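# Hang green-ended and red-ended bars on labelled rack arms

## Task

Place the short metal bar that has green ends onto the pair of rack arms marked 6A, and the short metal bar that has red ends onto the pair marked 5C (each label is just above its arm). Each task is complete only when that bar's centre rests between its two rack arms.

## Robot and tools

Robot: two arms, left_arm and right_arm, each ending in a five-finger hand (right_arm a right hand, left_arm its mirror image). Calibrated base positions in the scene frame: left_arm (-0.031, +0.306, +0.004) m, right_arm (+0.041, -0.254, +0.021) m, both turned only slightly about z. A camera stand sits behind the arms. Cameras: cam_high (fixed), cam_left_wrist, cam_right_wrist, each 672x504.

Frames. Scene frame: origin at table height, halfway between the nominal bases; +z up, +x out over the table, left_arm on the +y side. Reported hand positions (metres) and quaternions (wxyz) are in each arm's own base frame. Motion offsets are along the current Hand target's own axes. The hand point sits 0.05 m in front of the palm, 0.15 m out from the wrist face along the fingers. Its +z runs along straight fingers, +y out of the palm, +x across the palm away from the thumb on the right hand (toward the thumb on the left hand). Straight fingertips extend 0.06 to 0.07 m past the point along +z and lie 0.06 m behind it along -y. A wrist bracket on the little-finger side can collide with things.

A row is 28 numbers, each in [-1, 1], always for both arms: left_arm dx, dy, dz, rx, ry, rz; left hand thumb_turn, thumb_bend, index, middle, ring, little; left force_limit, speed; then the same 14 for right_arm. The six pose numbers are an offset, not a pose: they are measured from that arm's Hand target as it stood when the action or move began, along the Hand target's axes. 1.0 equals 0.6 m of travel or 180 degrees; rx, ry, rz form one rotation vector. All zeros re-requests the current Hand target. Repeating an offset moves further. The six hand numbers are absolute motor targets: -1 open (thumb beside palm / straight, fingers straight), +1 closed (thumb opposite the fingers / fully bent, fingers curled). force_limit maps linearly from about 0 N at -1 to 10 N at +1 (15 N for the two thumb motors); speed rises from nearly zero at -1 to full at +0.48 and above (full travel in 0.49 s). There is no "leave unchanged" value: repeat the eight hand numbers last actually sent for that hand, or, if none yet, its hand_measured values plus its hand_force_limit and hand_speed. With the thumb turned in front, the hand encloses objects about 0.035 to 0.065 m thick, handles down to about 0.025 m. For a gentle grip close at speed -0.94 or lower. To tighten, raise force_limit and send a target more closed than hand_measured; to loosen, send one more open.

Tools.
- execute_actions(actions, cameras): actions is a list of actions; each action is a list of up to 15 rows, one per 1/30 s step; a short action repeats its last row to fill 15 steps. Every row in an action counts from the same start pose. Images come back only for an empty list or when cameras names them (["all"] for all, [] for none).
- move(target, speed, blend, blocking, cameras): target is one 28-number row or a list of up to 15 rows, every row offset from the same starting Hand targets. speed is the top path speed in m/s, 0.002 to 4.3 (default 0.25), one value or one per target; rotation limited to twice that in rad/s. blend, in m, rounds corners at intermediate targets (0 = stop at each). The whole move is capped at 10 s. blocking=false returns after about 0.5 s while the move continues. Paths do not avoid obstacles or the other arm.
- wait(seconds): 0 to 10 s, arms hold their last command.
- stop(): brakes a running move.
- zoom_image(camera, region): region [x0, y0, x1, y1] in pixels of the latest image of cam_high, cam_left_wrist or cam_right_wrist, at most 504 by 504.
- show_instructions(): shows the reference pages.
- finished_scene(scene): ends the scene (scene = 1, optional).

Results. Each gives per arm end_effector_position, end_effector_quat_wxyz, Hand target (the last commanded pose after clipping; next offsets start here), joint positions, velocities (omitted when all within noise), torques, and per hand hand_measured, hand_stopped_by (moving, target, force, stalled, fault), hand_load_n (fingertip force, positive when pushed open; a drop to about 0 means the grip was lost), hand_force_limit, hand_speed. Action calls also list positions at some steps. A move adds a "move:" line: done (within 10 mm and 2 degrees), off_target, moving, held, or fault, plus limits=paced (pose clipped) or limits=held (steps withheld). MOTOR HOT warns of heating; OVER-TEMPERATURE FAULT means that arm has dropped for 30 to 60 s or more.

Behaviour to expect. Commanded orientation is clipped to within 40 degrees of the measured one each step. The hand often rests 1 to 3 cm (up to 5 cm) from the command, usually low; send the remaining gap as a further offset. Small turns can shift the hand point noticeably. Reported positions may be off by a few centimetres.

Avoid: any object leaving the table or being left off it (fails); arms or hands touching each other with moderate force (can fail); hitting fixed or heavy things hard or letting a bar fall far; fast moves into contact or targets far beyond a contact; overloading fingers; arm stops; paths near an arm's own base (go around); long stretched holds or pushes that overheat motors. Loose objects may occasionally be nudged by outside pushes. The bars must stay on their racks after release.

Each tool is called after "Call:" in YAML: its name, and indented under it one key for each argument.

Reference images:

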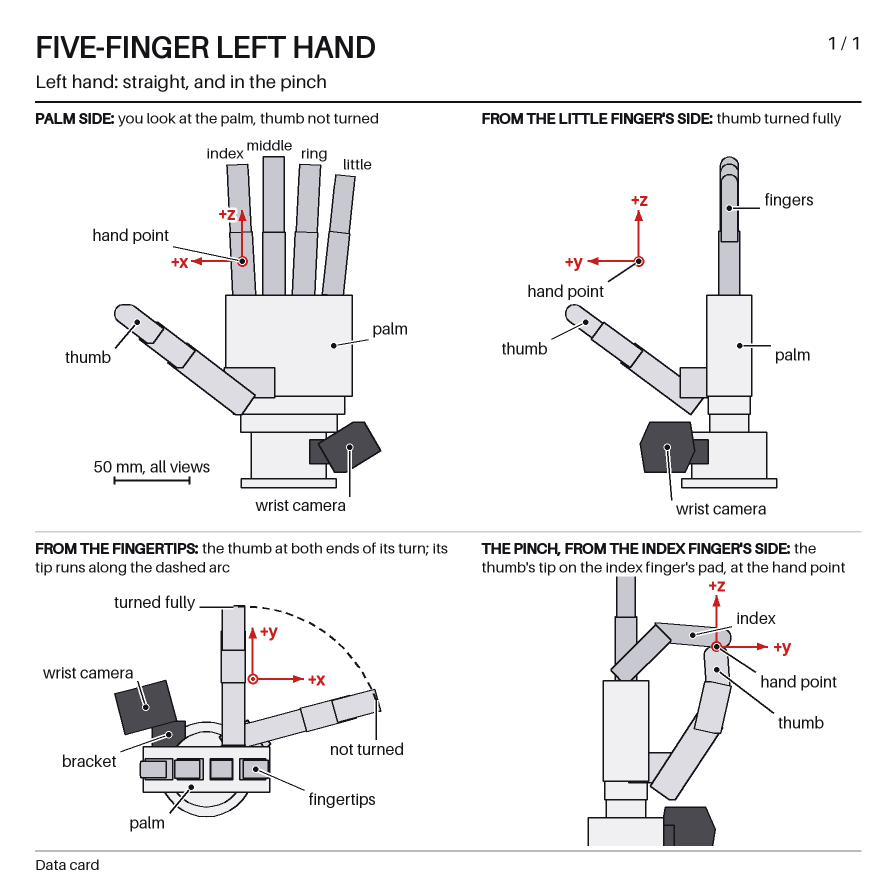

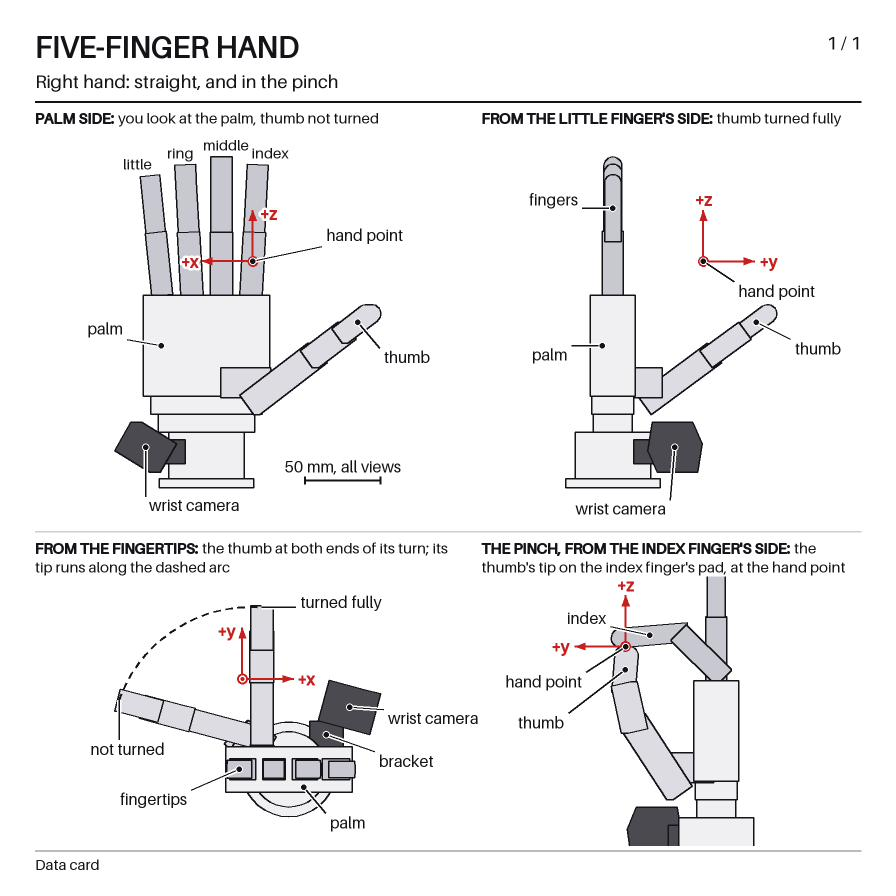

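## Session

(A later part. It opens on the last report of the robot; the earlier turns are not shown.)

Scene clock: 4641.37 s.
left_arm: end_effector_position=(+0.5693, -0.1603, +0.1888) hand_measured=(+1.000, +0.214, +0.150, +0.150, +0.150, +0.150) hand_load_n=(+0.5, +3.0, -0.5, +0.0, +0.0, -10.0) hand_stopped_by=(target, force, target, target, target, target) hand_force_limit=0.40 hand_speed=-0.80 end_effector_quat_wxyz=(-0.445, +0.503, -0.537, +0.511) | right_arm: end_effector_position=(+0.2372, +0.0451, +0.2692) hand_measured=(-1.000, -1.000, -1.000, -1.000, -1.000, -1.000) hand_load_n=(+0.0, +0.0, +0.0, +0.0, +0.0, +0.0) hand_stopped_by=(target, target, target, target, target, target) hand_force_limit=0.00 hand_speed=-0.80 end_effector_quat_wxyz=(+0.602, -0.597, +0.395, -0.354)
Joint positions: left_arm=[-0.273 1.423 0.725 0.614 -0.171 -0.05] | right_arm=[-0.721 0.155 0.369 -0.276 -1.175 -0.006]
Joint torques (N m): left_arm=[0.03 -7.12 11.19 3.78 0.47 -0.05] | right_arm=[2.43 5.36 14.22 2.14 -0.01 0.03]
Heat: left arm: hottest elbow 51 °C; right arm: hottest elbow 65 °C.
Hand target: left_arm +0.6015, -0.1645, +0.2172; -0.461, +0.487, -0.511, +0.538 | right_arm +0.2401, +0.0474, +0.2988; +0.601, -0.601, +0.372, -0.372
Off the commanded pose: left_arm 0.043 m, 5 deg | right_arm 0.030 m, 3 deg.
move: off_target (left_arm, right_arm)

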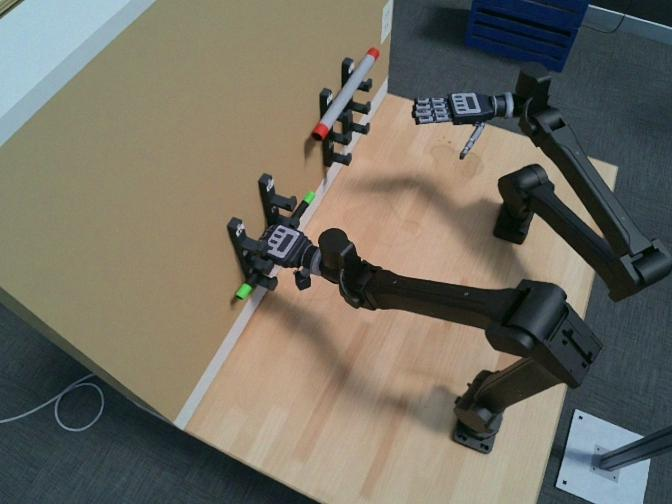

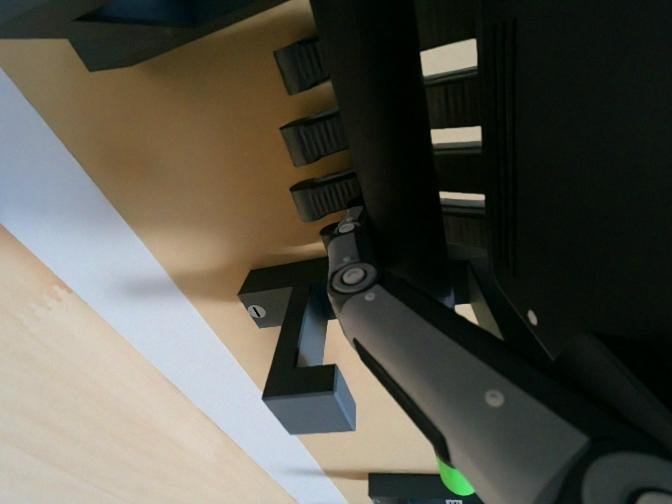

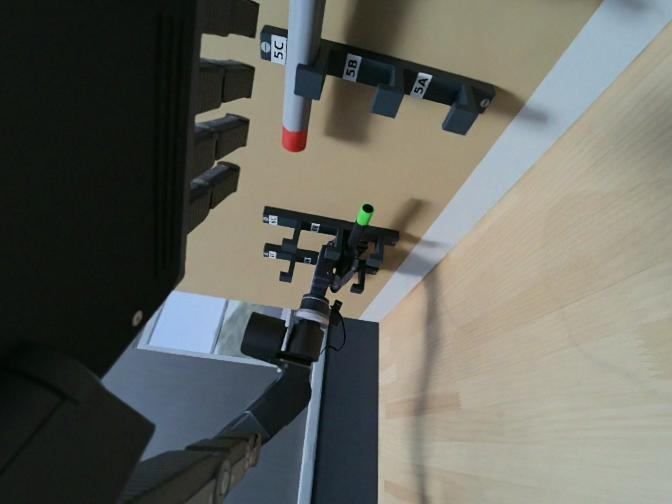

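Call:
zoom_image:
  camera: "cam_left_wrist"
  region: [290, 0, 450, 120]

Call:
zoom_image:
  camera: "cam_left_wrist"
  region: [330, 150, 490, 310]

Scaled by 3.150 from the camera's 672x504 image, which has a finer 960x720 frame.

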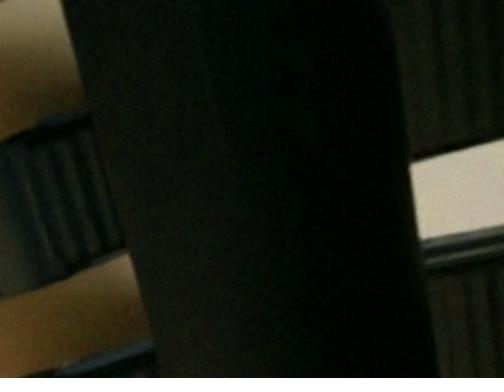

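Scaled by 3.150 from the camera's 672x504 image, which has a finer 960x720 frame.

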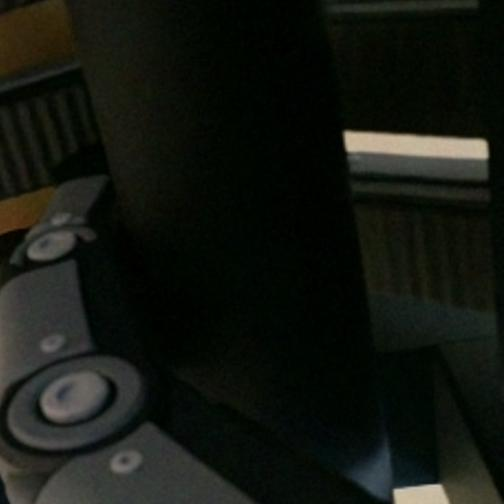

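Call:
move:
  target: [0,0,0,0,0,0,1,0.9,0.25,0.25,0.25,0.25,-0.6,-0.9,0,0,0,0,0,0,-1,-1,-1,-1,-1,-1,0,-0.8]
  speed: 0.03
  cameras: ["all"]

Call:
zoom_image:
  camera: "cam_left_wrist"
  region: [200, 0, 560, 340]

Scene clock: 4840.60 s.
left_arm: end_effector_position=(+0.5708, -0.1605, +0.1897) hand_measured=(+1.000, +0.214, +0.222, +0.214, +0.250, +0.250) hand_load_n=(+0.5, +3.5, +2.5, +4.5, +0.0, -7.0) hand_stopped_by=(target, force, force, force, target, target) hand_force_limit=-0.60 hand_speed=-0.90 end_effector_quat_wxyz=(-0.447, +0.501, -0.534, +0.514) | right_arm: end_effector_position=(+0.2372, +0.0451, +0.2692) hand_measured=(-1.000, -1.000, -1.000, -1.000, -1.000, -1.000) hand_load_n=(-0.5, -0.5, +0.0, +0.0, +0.5, +0.0) hand_stopped_by=(target, target, target, target, target, target) hand_force_limit=0.00 hand_speed=-0.80 end_effector_quat_wxyz=(+0.602, -0.597, +0.395, -0.354)
Joint positions: left_arm=[-0.273 1.428 0.725 0.629 -0.172 -0.05] | right_arm=[-0.721 0.155 0.369 -0.276 -1.175 -0.006]
Joint torques (N m): left_arm=[0.09 -7.59 11.22 3.48 0.5 -0.05] | right_arm=[2.43 5.36 14.22 2.14 0 0.04]
Heat: left arm: hottest elbow 53 °C; right arm: hottest elbow 65 °C.
Hand target: left_arm +0.6015, -0.1645, +0.2170; -0.461, +0.487, -0.511, +0.538 | right_arm +0.2401, +0.0474, +0.2988; +0.601, -0.601, +0.372, -0.372
Off the commanded pose: left_arm 0.041 m, 4 deg | right_arm 0.030 m, 3 deg.
move: off_target (left_arm, right_arm)

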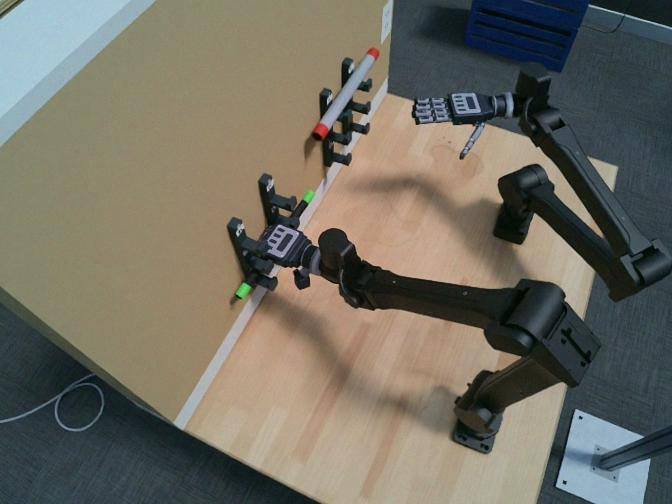

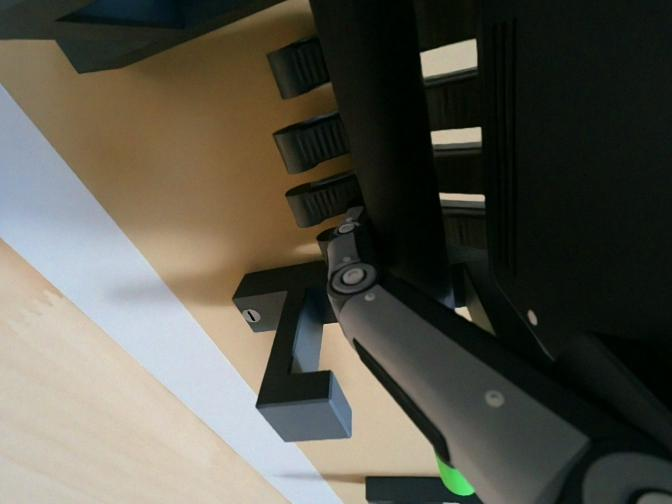

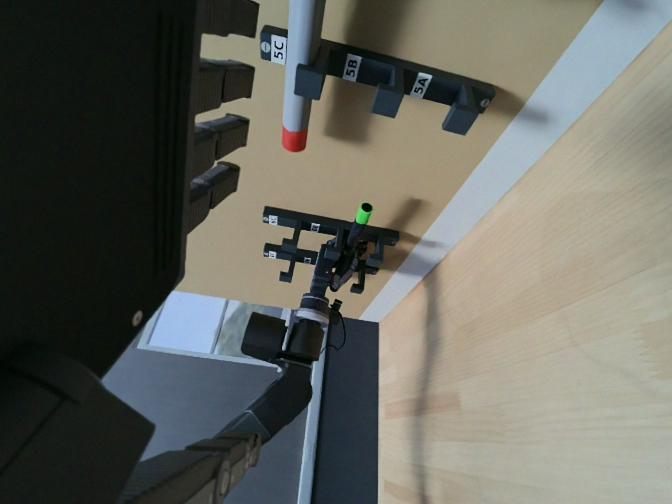

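Scaled by 1.400 from the camera's 672x504 image, which has a finer 960x720 frame.

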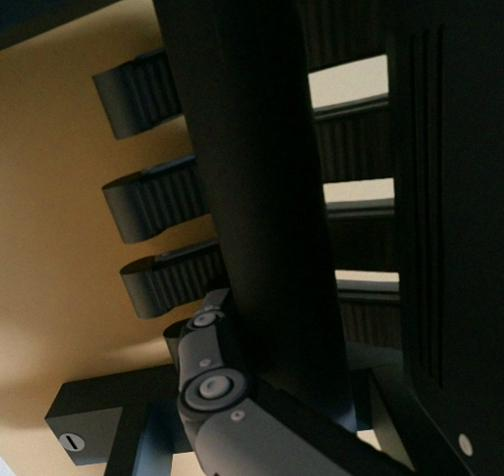

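Call:
move:
  target: [0.0033,0,-0.0165,0,-0.0083,0,1,0.9,0.25,0.25,0.25,0.25,-0.6,-0.9,0,0,0,0,0,0,-1,-1,-1,-1,-1,-1,0,-0.8]
  speed: 0.03
  cameras: ["all"]

Call:
zoom_image:
  camera: "cam_high"
  region: [225, 200, 305, 310]

Call:
zoom_image:
  camera: "cam_left_wrist"
  region: [50, 0, 350, 340]

Call:
zoom_image:
  camera: "cam_right_wrist"
  region: [310, 190, 400, 300]

Scene clock: 4883.23 s.
left_arm: end_effector_position=(+0.5713, -0.1607, +0.1889) hand_measured=(+1.000, +0.214, +0.222, +0.214, +0.250, +0.250) hand_load_n=(+0.5, +3.5, +3.0, +4.5, +0.0, -2.5) hand_stopped_by=(target, force, force, force, target, target) hand_force_limit=-0.60 hand_speed=-0.90 end_effector_quat_wxyz=(-0.454, +0.506, -0.528, +0.509) | right_arm: end_effector_position=(+0.2372, +0.0451, +0.2692) hand_measured=(-1.000, -1.000, -1.000, -1.000, -1.000, -1.000) hand_load_n=(+0.0, +0.0, +0.0, +0.0, +0.0, +0.0) hand_stopped_by=(target, target, target, target, target, target) hand_force_limit=0.00 hand_speed=-0.80 end_effector_quat_wxyz=(+0.602, -0.597, +0.395, -0.354)
Joint positions: left_arm=[-0.284 1.432 0.725 0.634 -0.205 -0.05] | right_arm=[-0.721 0.155 0.369 -0.276 -1.175 -0.006]
Joint torques (N m): left_arm=[-0.79 -9.7 9.74 3.15 0.01 -0.08] | right_arm=[2.37 5.36 14.22 2.14 0 0.03]
Heat: left arm: hottest elbow 54 °C; right arm: hottest elbow 65 °C.
Hand target: left_arm +0.5915, -0.1654, +0.2172; -0.467, +0.494, -0.505, +0.532 | right_arm +0.2401, +0.0474, +0.2988; +0.601, -0.601, +0.372, -0.372
Off the commanded pose: left_arm 0.035 m, 4 deg | right_arm 0.030 m, 3 deg.
move: off_target (left_arm, right_arm)

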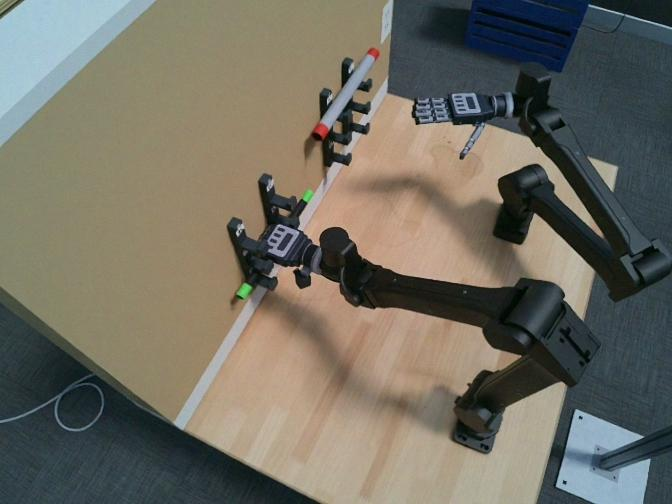

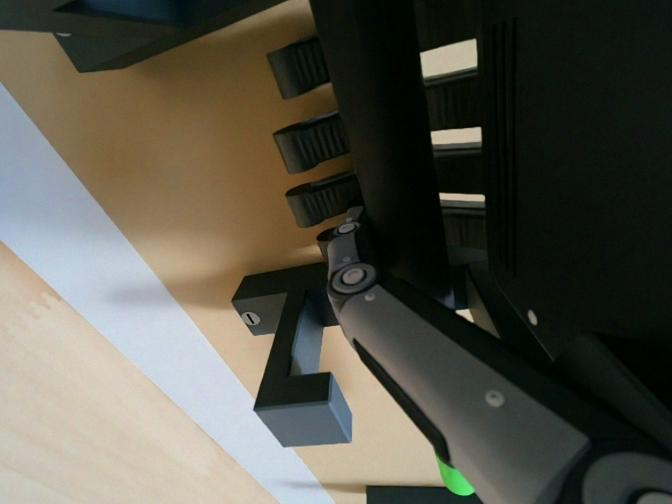

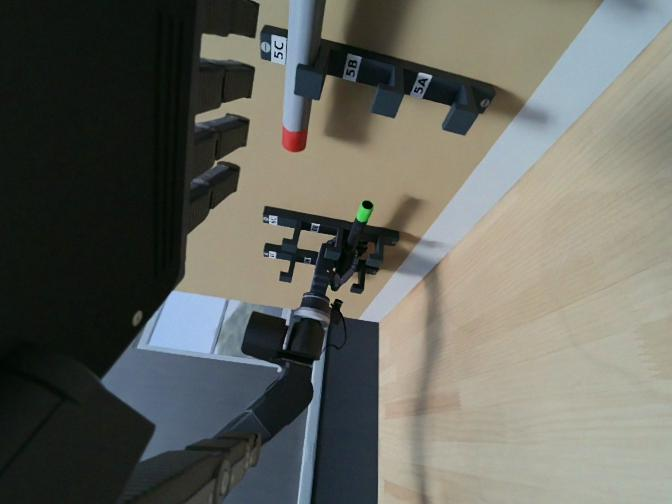

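Scaled by 4.582 from the camera's 672x504 image, which has a finer 960x720 frame.

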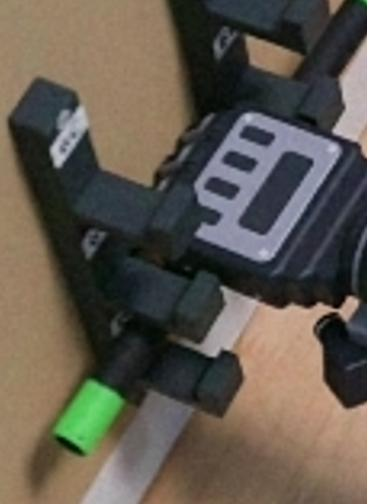

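Scaled by 1.482 from the camera's 672x504 image, which has a finer 960x720 frame.

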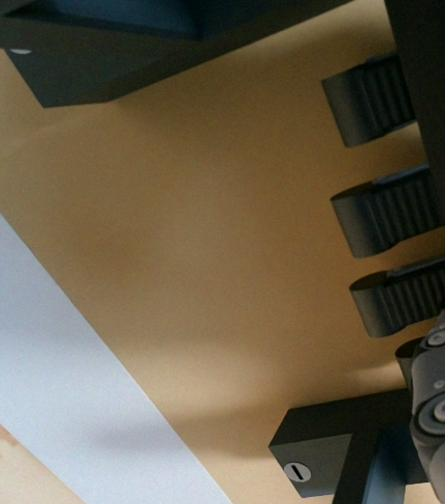

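Scaled by 4.582 from the camera's 672x504 image, which has a finer 960x720 frame.

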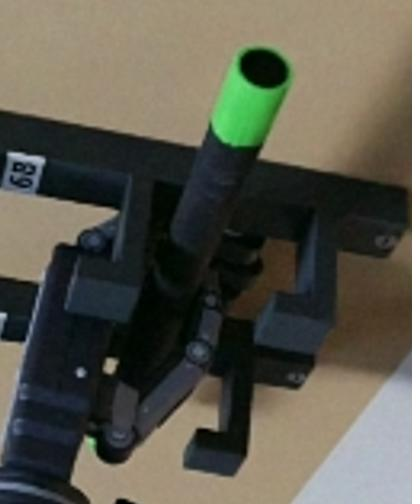

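Call:
zoom_image:
  camera: "cam_high"
  region: [0, 0, 200, 200]

Call:
zoom_image:
  camera: "cam_high"
  region: [120, 300, 270, 450]

Call:
zoom_image:
  camera: "cam_high"
  region: [280, 20, 430, 170]

Scaled by 2.520 from the camera's 672x504 image, which has a finer 960x720 frame.

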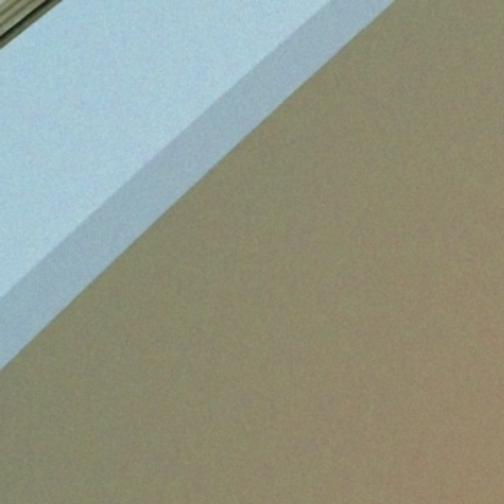

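Scaled by 3.360 from the camera's 672x504 image, which has a finer 960x720 frame.

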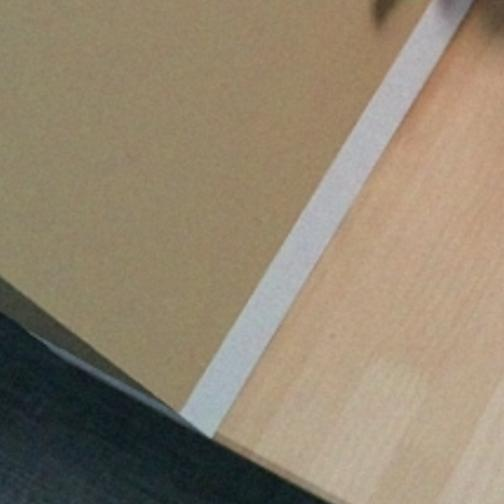

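Scaled by 3.360 from the camera's 672x504 image, which has a finer 960x720 frame.

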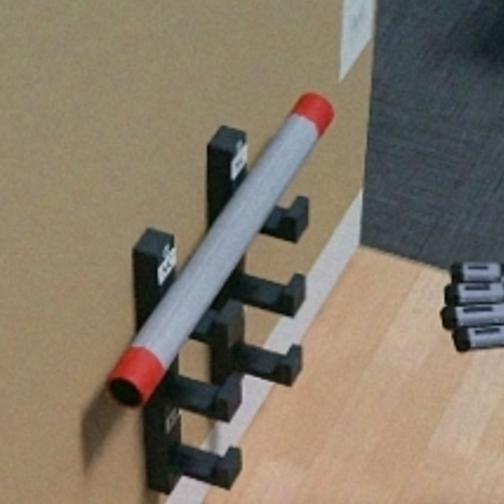

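Call:
zoom_image:
  camera: "cam_high"
  region: [240, 235, 290, 295]

Call:
zoom_image:
  camera: "cam_high"
  region: [255, 190, 315, 250]

Scaled by 8.400 from the camera's 672x504 image, which has a finer 960x720 frame.

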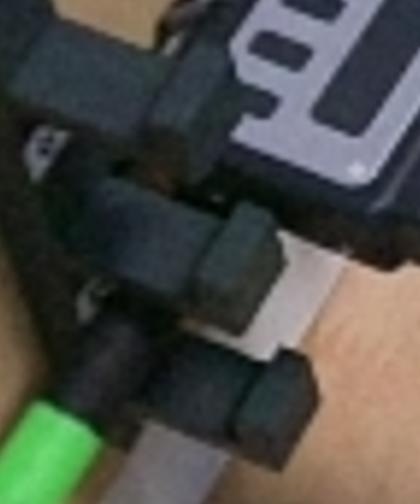

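Scaled by 8.400 from the camera's 672x504 image, which has a finer 960x720 frame.

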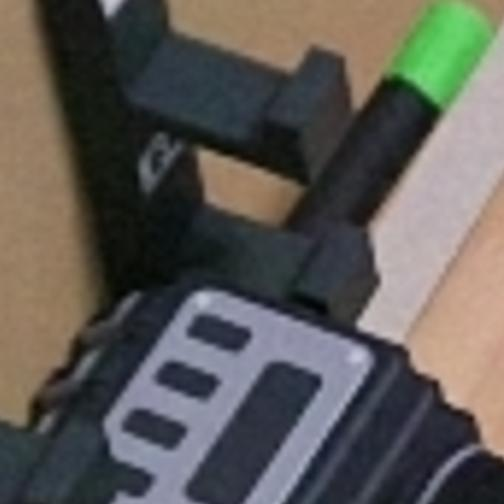

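Call:
move:
  target: [-0.0028,0.0499,-0.0202,0,0,0,1,0.9,0.25,0.25,0.25,0.25,-0.6,-0.9,0,0,0,0,0,0,-1,-1,-1,-1,-1,-1,0,-0.8]
  speed: 0.03
  cameras: ["all"]

Call:
zoom_image:
  camera: "cam_high"
  region: [225, 180, 325, 310]

Call:
zoom_image:
  camera: "cam_right_wrist"
  region: [310, 190, 400, 300]

Scene clock: 4993.27 s.
left_arm: end_effector_position=(+0.5719, -0.1611, +0.1695) hand_measured=(+1.000, +0.214, +0.222, +0.214, +0.250, +0.250) hand_load_n=(+0.5, +3.5, +3.0, +4.5, +0.0, -1.0) hand_stopped_by=(target, force, force, force, target, target) hand_force_limit=-0.60 hand_speed=-0.90 end_effector_quat_wxyz=(-0.458, +0.504, -0.522, +0.513) | right_arm: end_effector_position=(+0.2372, +0.0451, +0.2692) hand_measured=(-1.000, -1.000, -1.000, -1.000, -1.000, -1.000) hand_load_n=(+0.0, +0.0, +0.0, +0.0, +0.0, +0.0) hand_stopped_by=(target, target, target, target, target, target) hand_force_limit=0.00 hand_speed=-0.80 end_effector_quat_wxyz=(+0.602, -0.597, +0.395, -0.354)
Joint positions: left_arm=[-0.287 1.485 0.697 0.734 -0.212 -0.05] | right_arm=[-0.721 0.155 0.369 -0.276 -1.175 -0.006]
Joint torques (N m): left_arm=[-0.73 -10.64 7.12 3.21 0.02 -0.1] | right_arm=[2.43 5.42 14.23 2.14 0 0.03]
Heat: left arm: hottest elbow 51 °C; right arm: hottest elbow 66 °C.
Hand target: left_arm +0.5794, -0.1646, +0.1870; -0.467, +0.494, -0.505, +0.532 | right_arm +0.2401, +0.0474, +0.2988; +0.601, -0.601, +0.372, -0.372
Off the commanded pose: left_arm 0.019 m, 3 deg | right_arm 0.030 m, 3 deg.
move: off_target (left_arm, right_arm)

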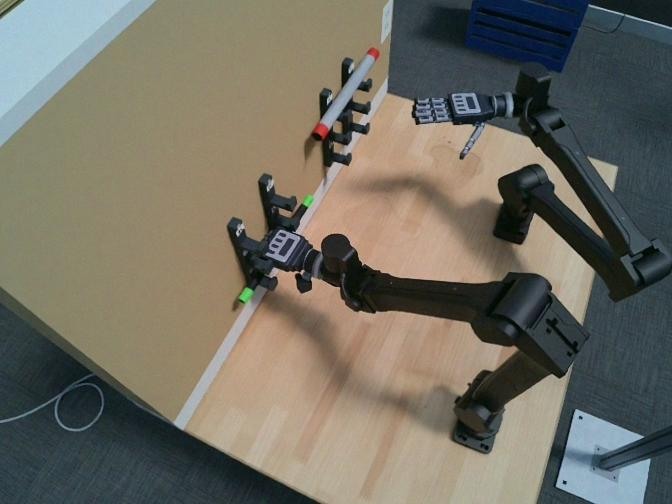

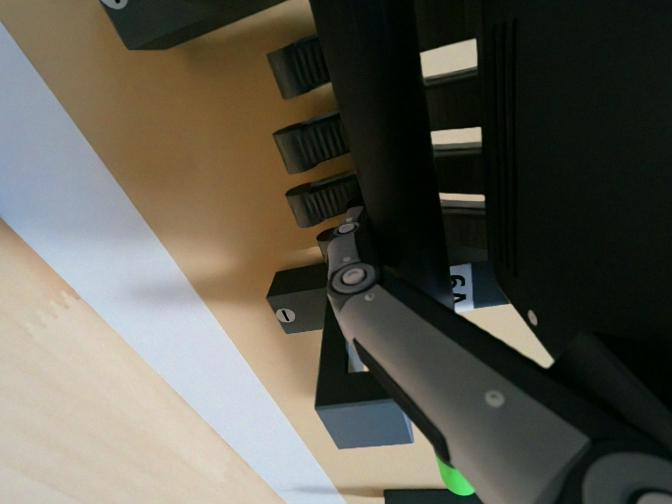

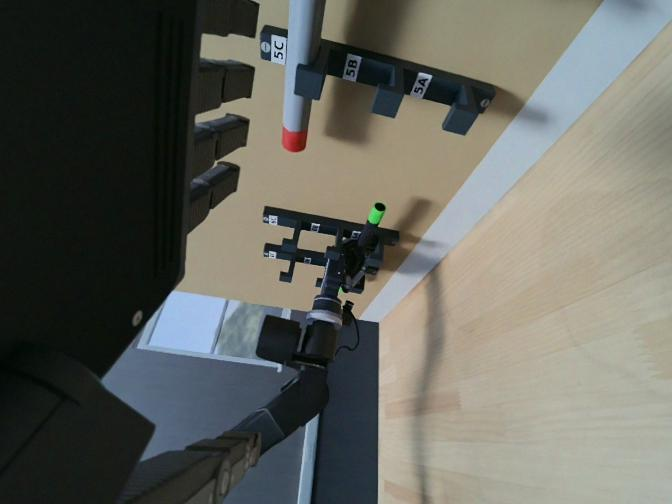

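Scaled by 3.877 from the camera's 672x504 image, which has a finer 960x720 frame.

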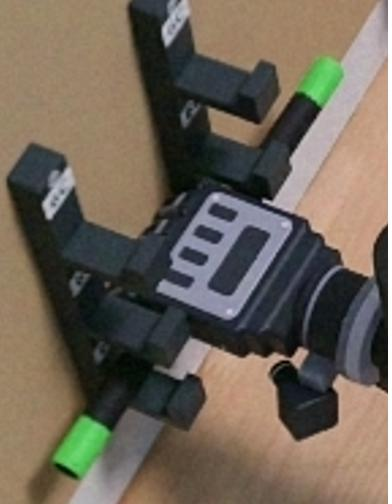

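Scaled by 4.582 from the camera's 672x504 image, which has a finer 960x720 frame.

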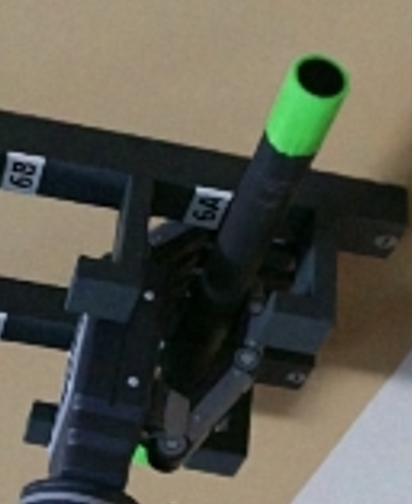

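Call:
move:
  target: [-0.0018,0.0333,-0.0135,0,0,0,1,0.9,0.25,0.25,0.25,0.25,-0.6,-0.9,0,0,0,0,0,0,-1,-1,-1,-1,-1,-1,0,-0.8]
  speed: 0.03
  cameras: ["all"]

Call:
zoom_image:
  camera: "cam_high"
  region: [225, 180, 325, 310]

Call:
zoom_image:
  camera: "cam_right_wrist"
  region: [310, 190, 400, 300]

Scene clock: 5012.50 s.
left_arm: end_effector_position=(+0.5677, -0.1594, +0.1532) hand_measured=(+1.000, +0.214, +0.222, +0.214, +0.250, +0.250) hand_load_n=(+0.0, +3.5, +2.5, +4.5, +0.0, +0.0) hand_stopped_by=(target, force, force, force, target, target) hand_force_limit=-0.60 hand_speed=-0.90 end_effector_quat_wxyz=(-0.460, +0.503, -0.519, +0.515) | right_arm: end_effector_position=(+0.2372, +0.0451, +0.2692) hand_measured=(-1.000, -1.000, -1.000, -1.000, -1.000, -1.000) hand_load_n=(+0.0, +0.0, +0.0, +0.0, +0.0, +0.0) hand_stopped_by=(target, target, target, target, target, target) hand_force_limit=0.00 hand_speed=-0.80 end_effector_quat_wxyz=(+0.602, -0.597, +0.395, -0.354)
Joint positions: left_arm=[-0.287 1.52 0.666 0.807 -0.214 -0.05] | right_arm=[-0.721 0.155 0.369 -0.276 -1.175 -0.006]
Joint torques (N m): left_arm=[-1.14 -11.22 6.28 3.08 -0.06 -0.08] | right_arm=[2.37 5.36 14.22 2.14 0 0.03]
Heat: left arm: hottest elbow 49 °C; right arm: hottest elbow 66 °C.
Hand target: left_arm +0.5714, -0.1639, +0.1671; -0.467, +0.494, -0.505, +0.532 | right_arm +0.2401, +0.0474, +0.2988; +0.601, -0.601, +0.372, -0.372
Off the commanded pose: left_arm 0.015 m, 3 deg | right_arm 0.030 m, 3 deg.
move: off_target (left_arm, right_arm)

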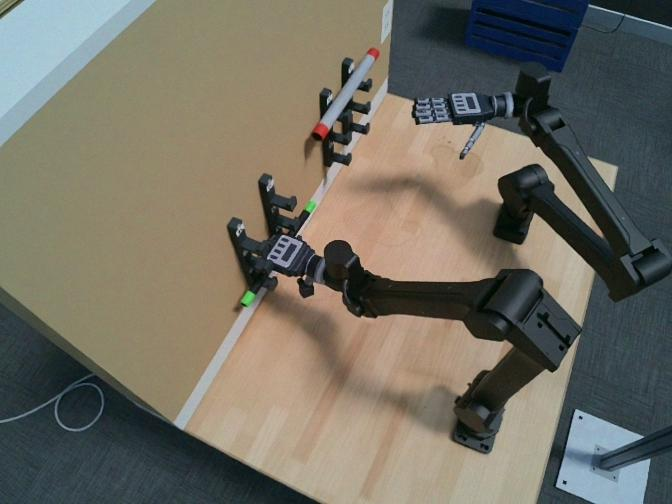

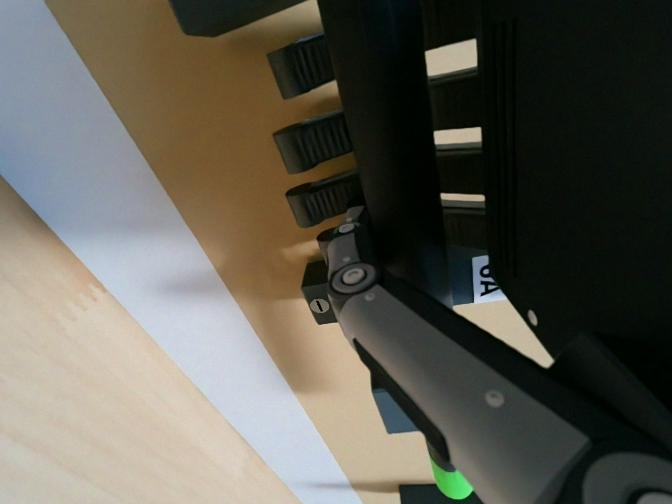

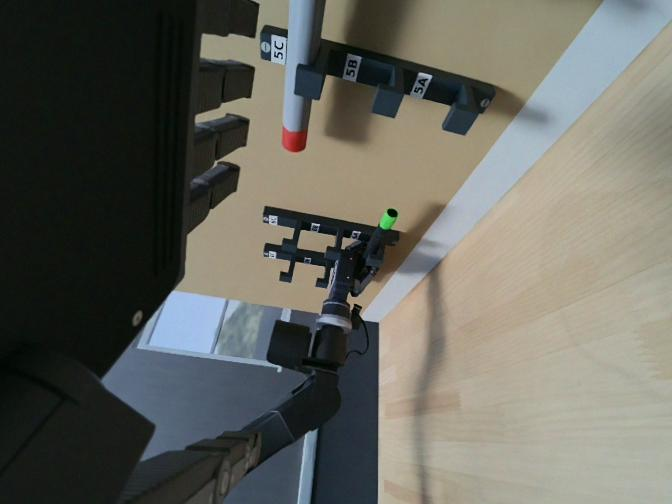

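Scaled by 3.877 from the camera's 672x504 image, which has a finer 960x720 frame.

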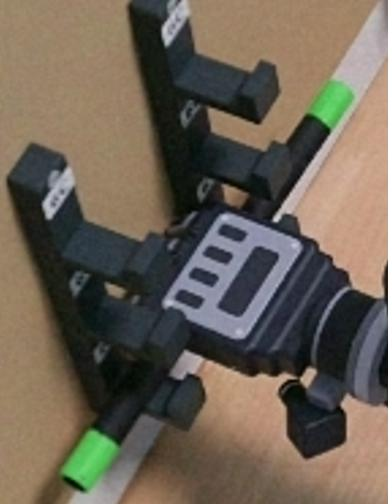

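Scaled by 4.582 from the camera's 672x504 image, which has a finer 960x720 frame.

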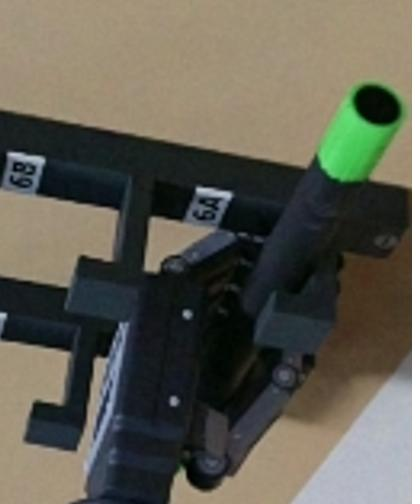

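Call:
move:
  target: [-0.0007,0.0133,-0.002,0,0,0,1,0.9,0.25,0.25,0.25,0.25,-0.6,-0.9,0,0,0,0,0,0,-1,-1,-1,-1,-1,-1,0,-0.8]
  speed: 0.03
  cameras: ["all"]

Call:
zoom_image:
  camera: "cam_high"
  region: [225, 180, 325, 310]

Call:
zoom_image:
  camera: "cam_right_wrist"
  region: [310, 190, 400, 300]

Scene clock: 5030.17 s.
left_arm: end_effector_position=(+0.5685, -0.1595, +0.1533) hand_measured=(+1.000, +0.214, +0.222, +0.214, +0.250, +0.250) hand_load_n=(+0.0, +3.0, +3.0, +4.5, +0.0, +0.0) hand_stopped_by=(target, force, force, force, target, target) hand_force_limit=-0.60 hand_speed=-0.90 end_effector_quat_wxyz=(+0.464, -0.500, +0.514, -0.521) | right_arm: end_effector_position=(+0.2372, +0.0451, +0.2692) hand_measured=(-1.000, -1.000, -1.000, -1.000, -1.000, -1.000) hand_load_n=(-0.5, +0.0, +0.0, +0.0, -0.5, +0.0) hand_stopped_by=(target, target, target, target, target, target) hand_force_limit=0.00 hand_speed=-0.80 end_effector_quat_wxyz=(+0.602, -0.597, +0.395, -0.354)
Joint positions: left_arm=[-0.287 1.531 0.661 0.843 -0.215 -0.05] | right_arm=[-0.721 0.155 0.369 -0.276 -1.175 -0.006]
Joint torques (N m): left_arm=[-1.14 -10.7 5.91 2.96 -0.05 -0.09] | right_arm=[2.37 5.3 14.22 2.15 0 0.03]
Heat: left arm: hottest elbow 47 °C; right arm: hottest elbow 66 °C.
Hand target: left_arm +0.5702, -0.1639, +0.1591; +0.467, -0.494, +0.505, -0.532 | right_arm +0.2401, +0.0474, +0.2988; +0.601, -0.601, +0.372, -0.372
Off the commanded pose: left_arm 0.007 m, 2 deg | right_arm 0.030 m, 3 deg.
move: off_target (right_arm)

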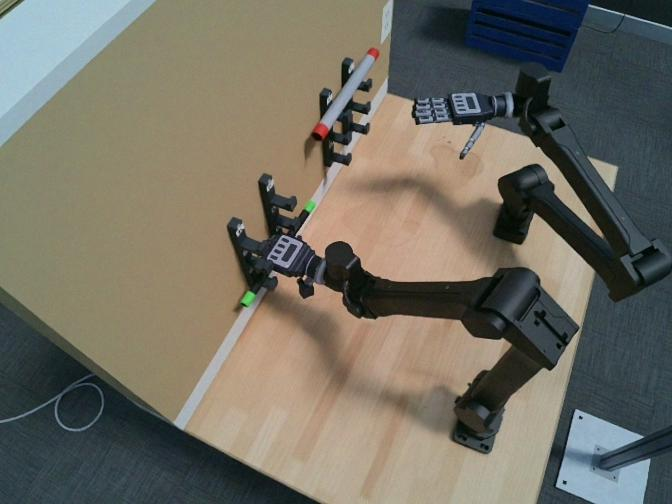

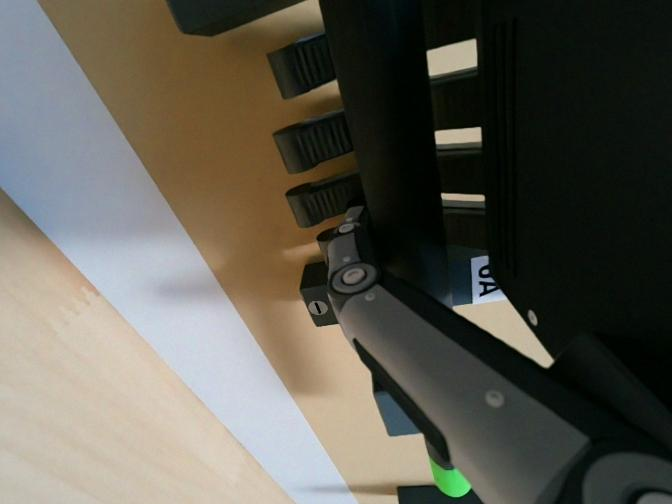

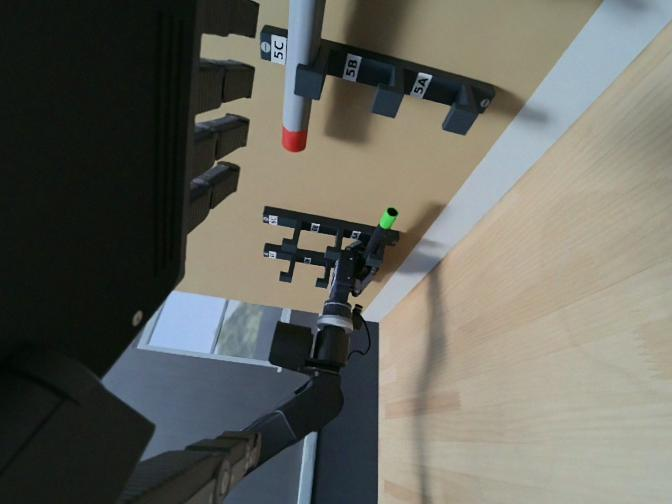

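Scaled by 3.877 from the camera's 672x504 image, which has a finer 960x720 frame.

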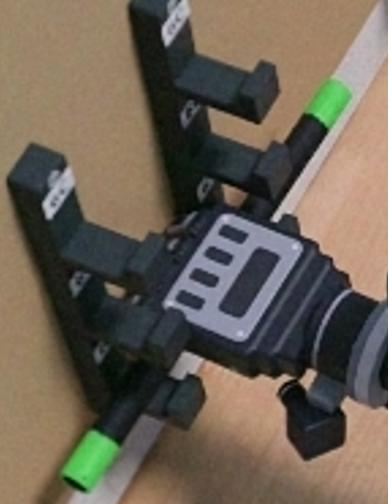

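Scaled by 4.582 from the camera's 672x504 image, which has a finer 960x720 frame.

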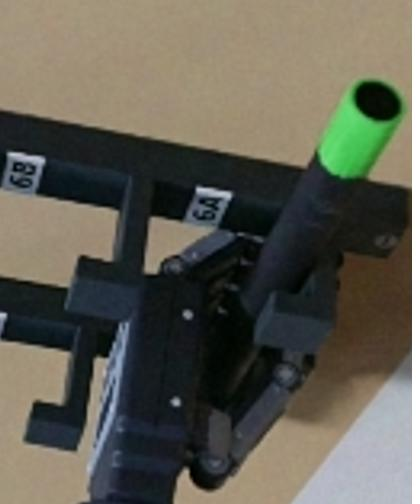

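Call:
move:
  target: [0,0,0,0,0,0,1,-1,0.25,0.25,0.25,0.25,-0.6,-0.6,0,0,0,0,0,0,-1,-1,-1,-1,-1,-1,0,-0.8]
  speed: 0.03
  cameras: ["all"]

Call:
zoom_image:
  camera: "cam_right_wrist"
  region: [310, 190, 400, 300]

Call:
zoom_image:
  camera: "cam_left_wrist"
  region: [200, 0, 560, 360]

Scene clock: 5065.57 s.
left_arm: end_effector_position=(+0.5693, -0.1596, +0.1567) hand_measured=(+1.000, -1.000, +0.222, +0.214, +0.250, +0.250) hand_load_n=(+0.0, +0.0, +0.0, +0.0, +0.0, +0.0) hand_stopped_by=(target, target, force, force, target, target) hand_force_limit=-0.60 hand_speed=-0.60 end_effector_quat_wxyz=(+0.466, -0.497, +0.510, -0.525) | right_arm: end_effector_position=(+0.2372, +0.0451, +0.2692) hand_measured=(-1.000, -1.000, -1.000, -1.000, -1.000, -1.000) hand_load_n=(-0.5, +0.0, +0.0, +0.0, +0.0, +0.0) hand_stopped_by=(target, target, target, target, target, target) hand_force_limit=0.00 hand_speed=-0.80 end_effector_quat_wxyz=(+0.602, -0.597, +0.395, -0.354)
Joint positions: left_arm=[-0.287 1.531 0.661 0.855 -0.215 -0.05] | right_arm=[-0.721 0.155 0.369 -0.276 -1.175 -0.006]
Joint torques (N m): left_arm=[-1.03 -10.4 5.85 2.45 -0.03 -0.09] | right_arm=[2.43 5.42 14.22 2.14 0 0.04]
Heat: left arm: hottest elbow 45 °C; right arm: hottest elbow 66 °C.
Hand target: left_arm +0.5702, -0.1639, +0.1592; +0.467, -0.494, +0.505, -0.532 | right_arm +0.2401, +0.0474, +0.2988; +0.601, -0.601, +0.372, -0.372
Off the commanded pose: left_arm 0.005 m, 1 deg | right_arm 0.030 m, 3 deg.
move: off_target (right_arm)

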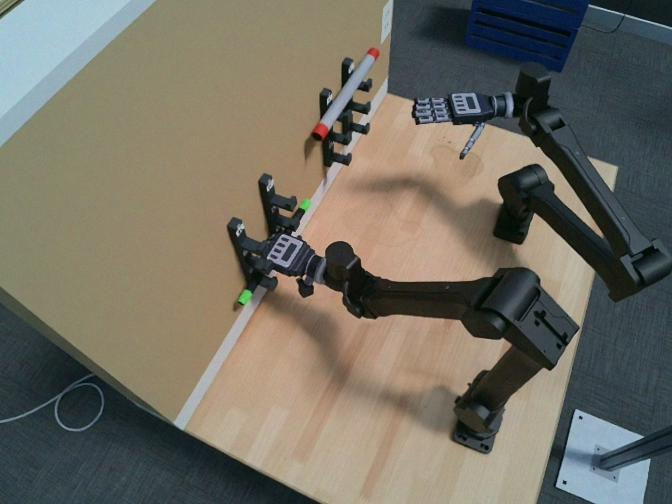

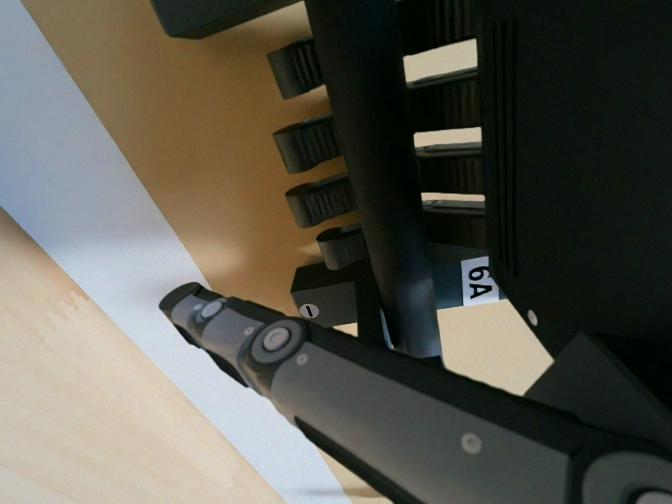

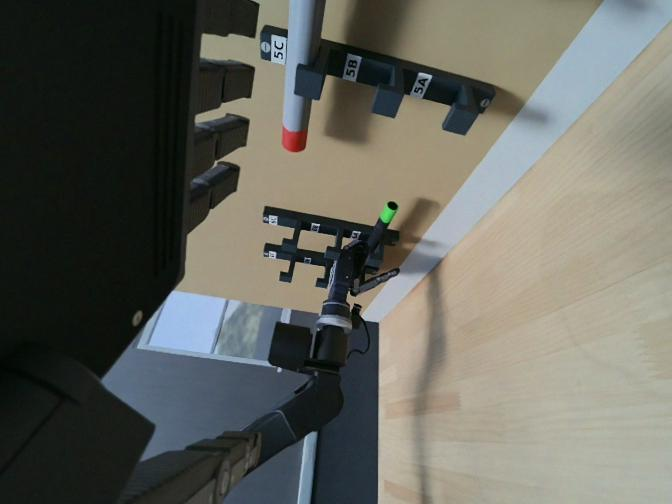

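Scaled by 4.582 from the camera's 672x504 image, which has a finer 960x720 frame.

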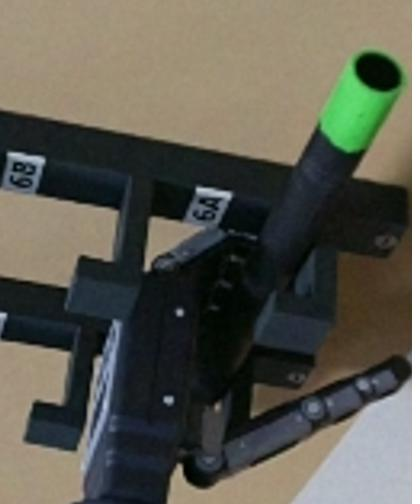

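Scaled by 1.400 from the camera's 672x504 image, which has a finer 960x720 frame.

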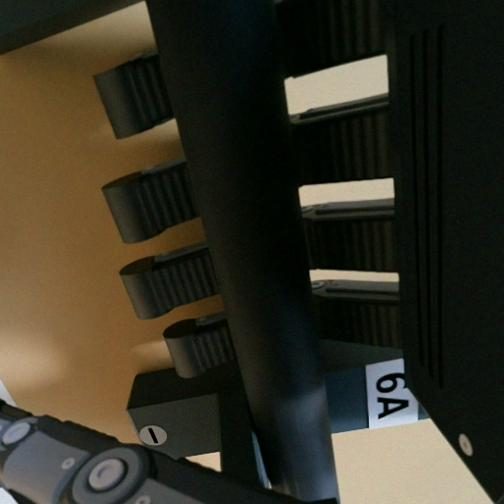

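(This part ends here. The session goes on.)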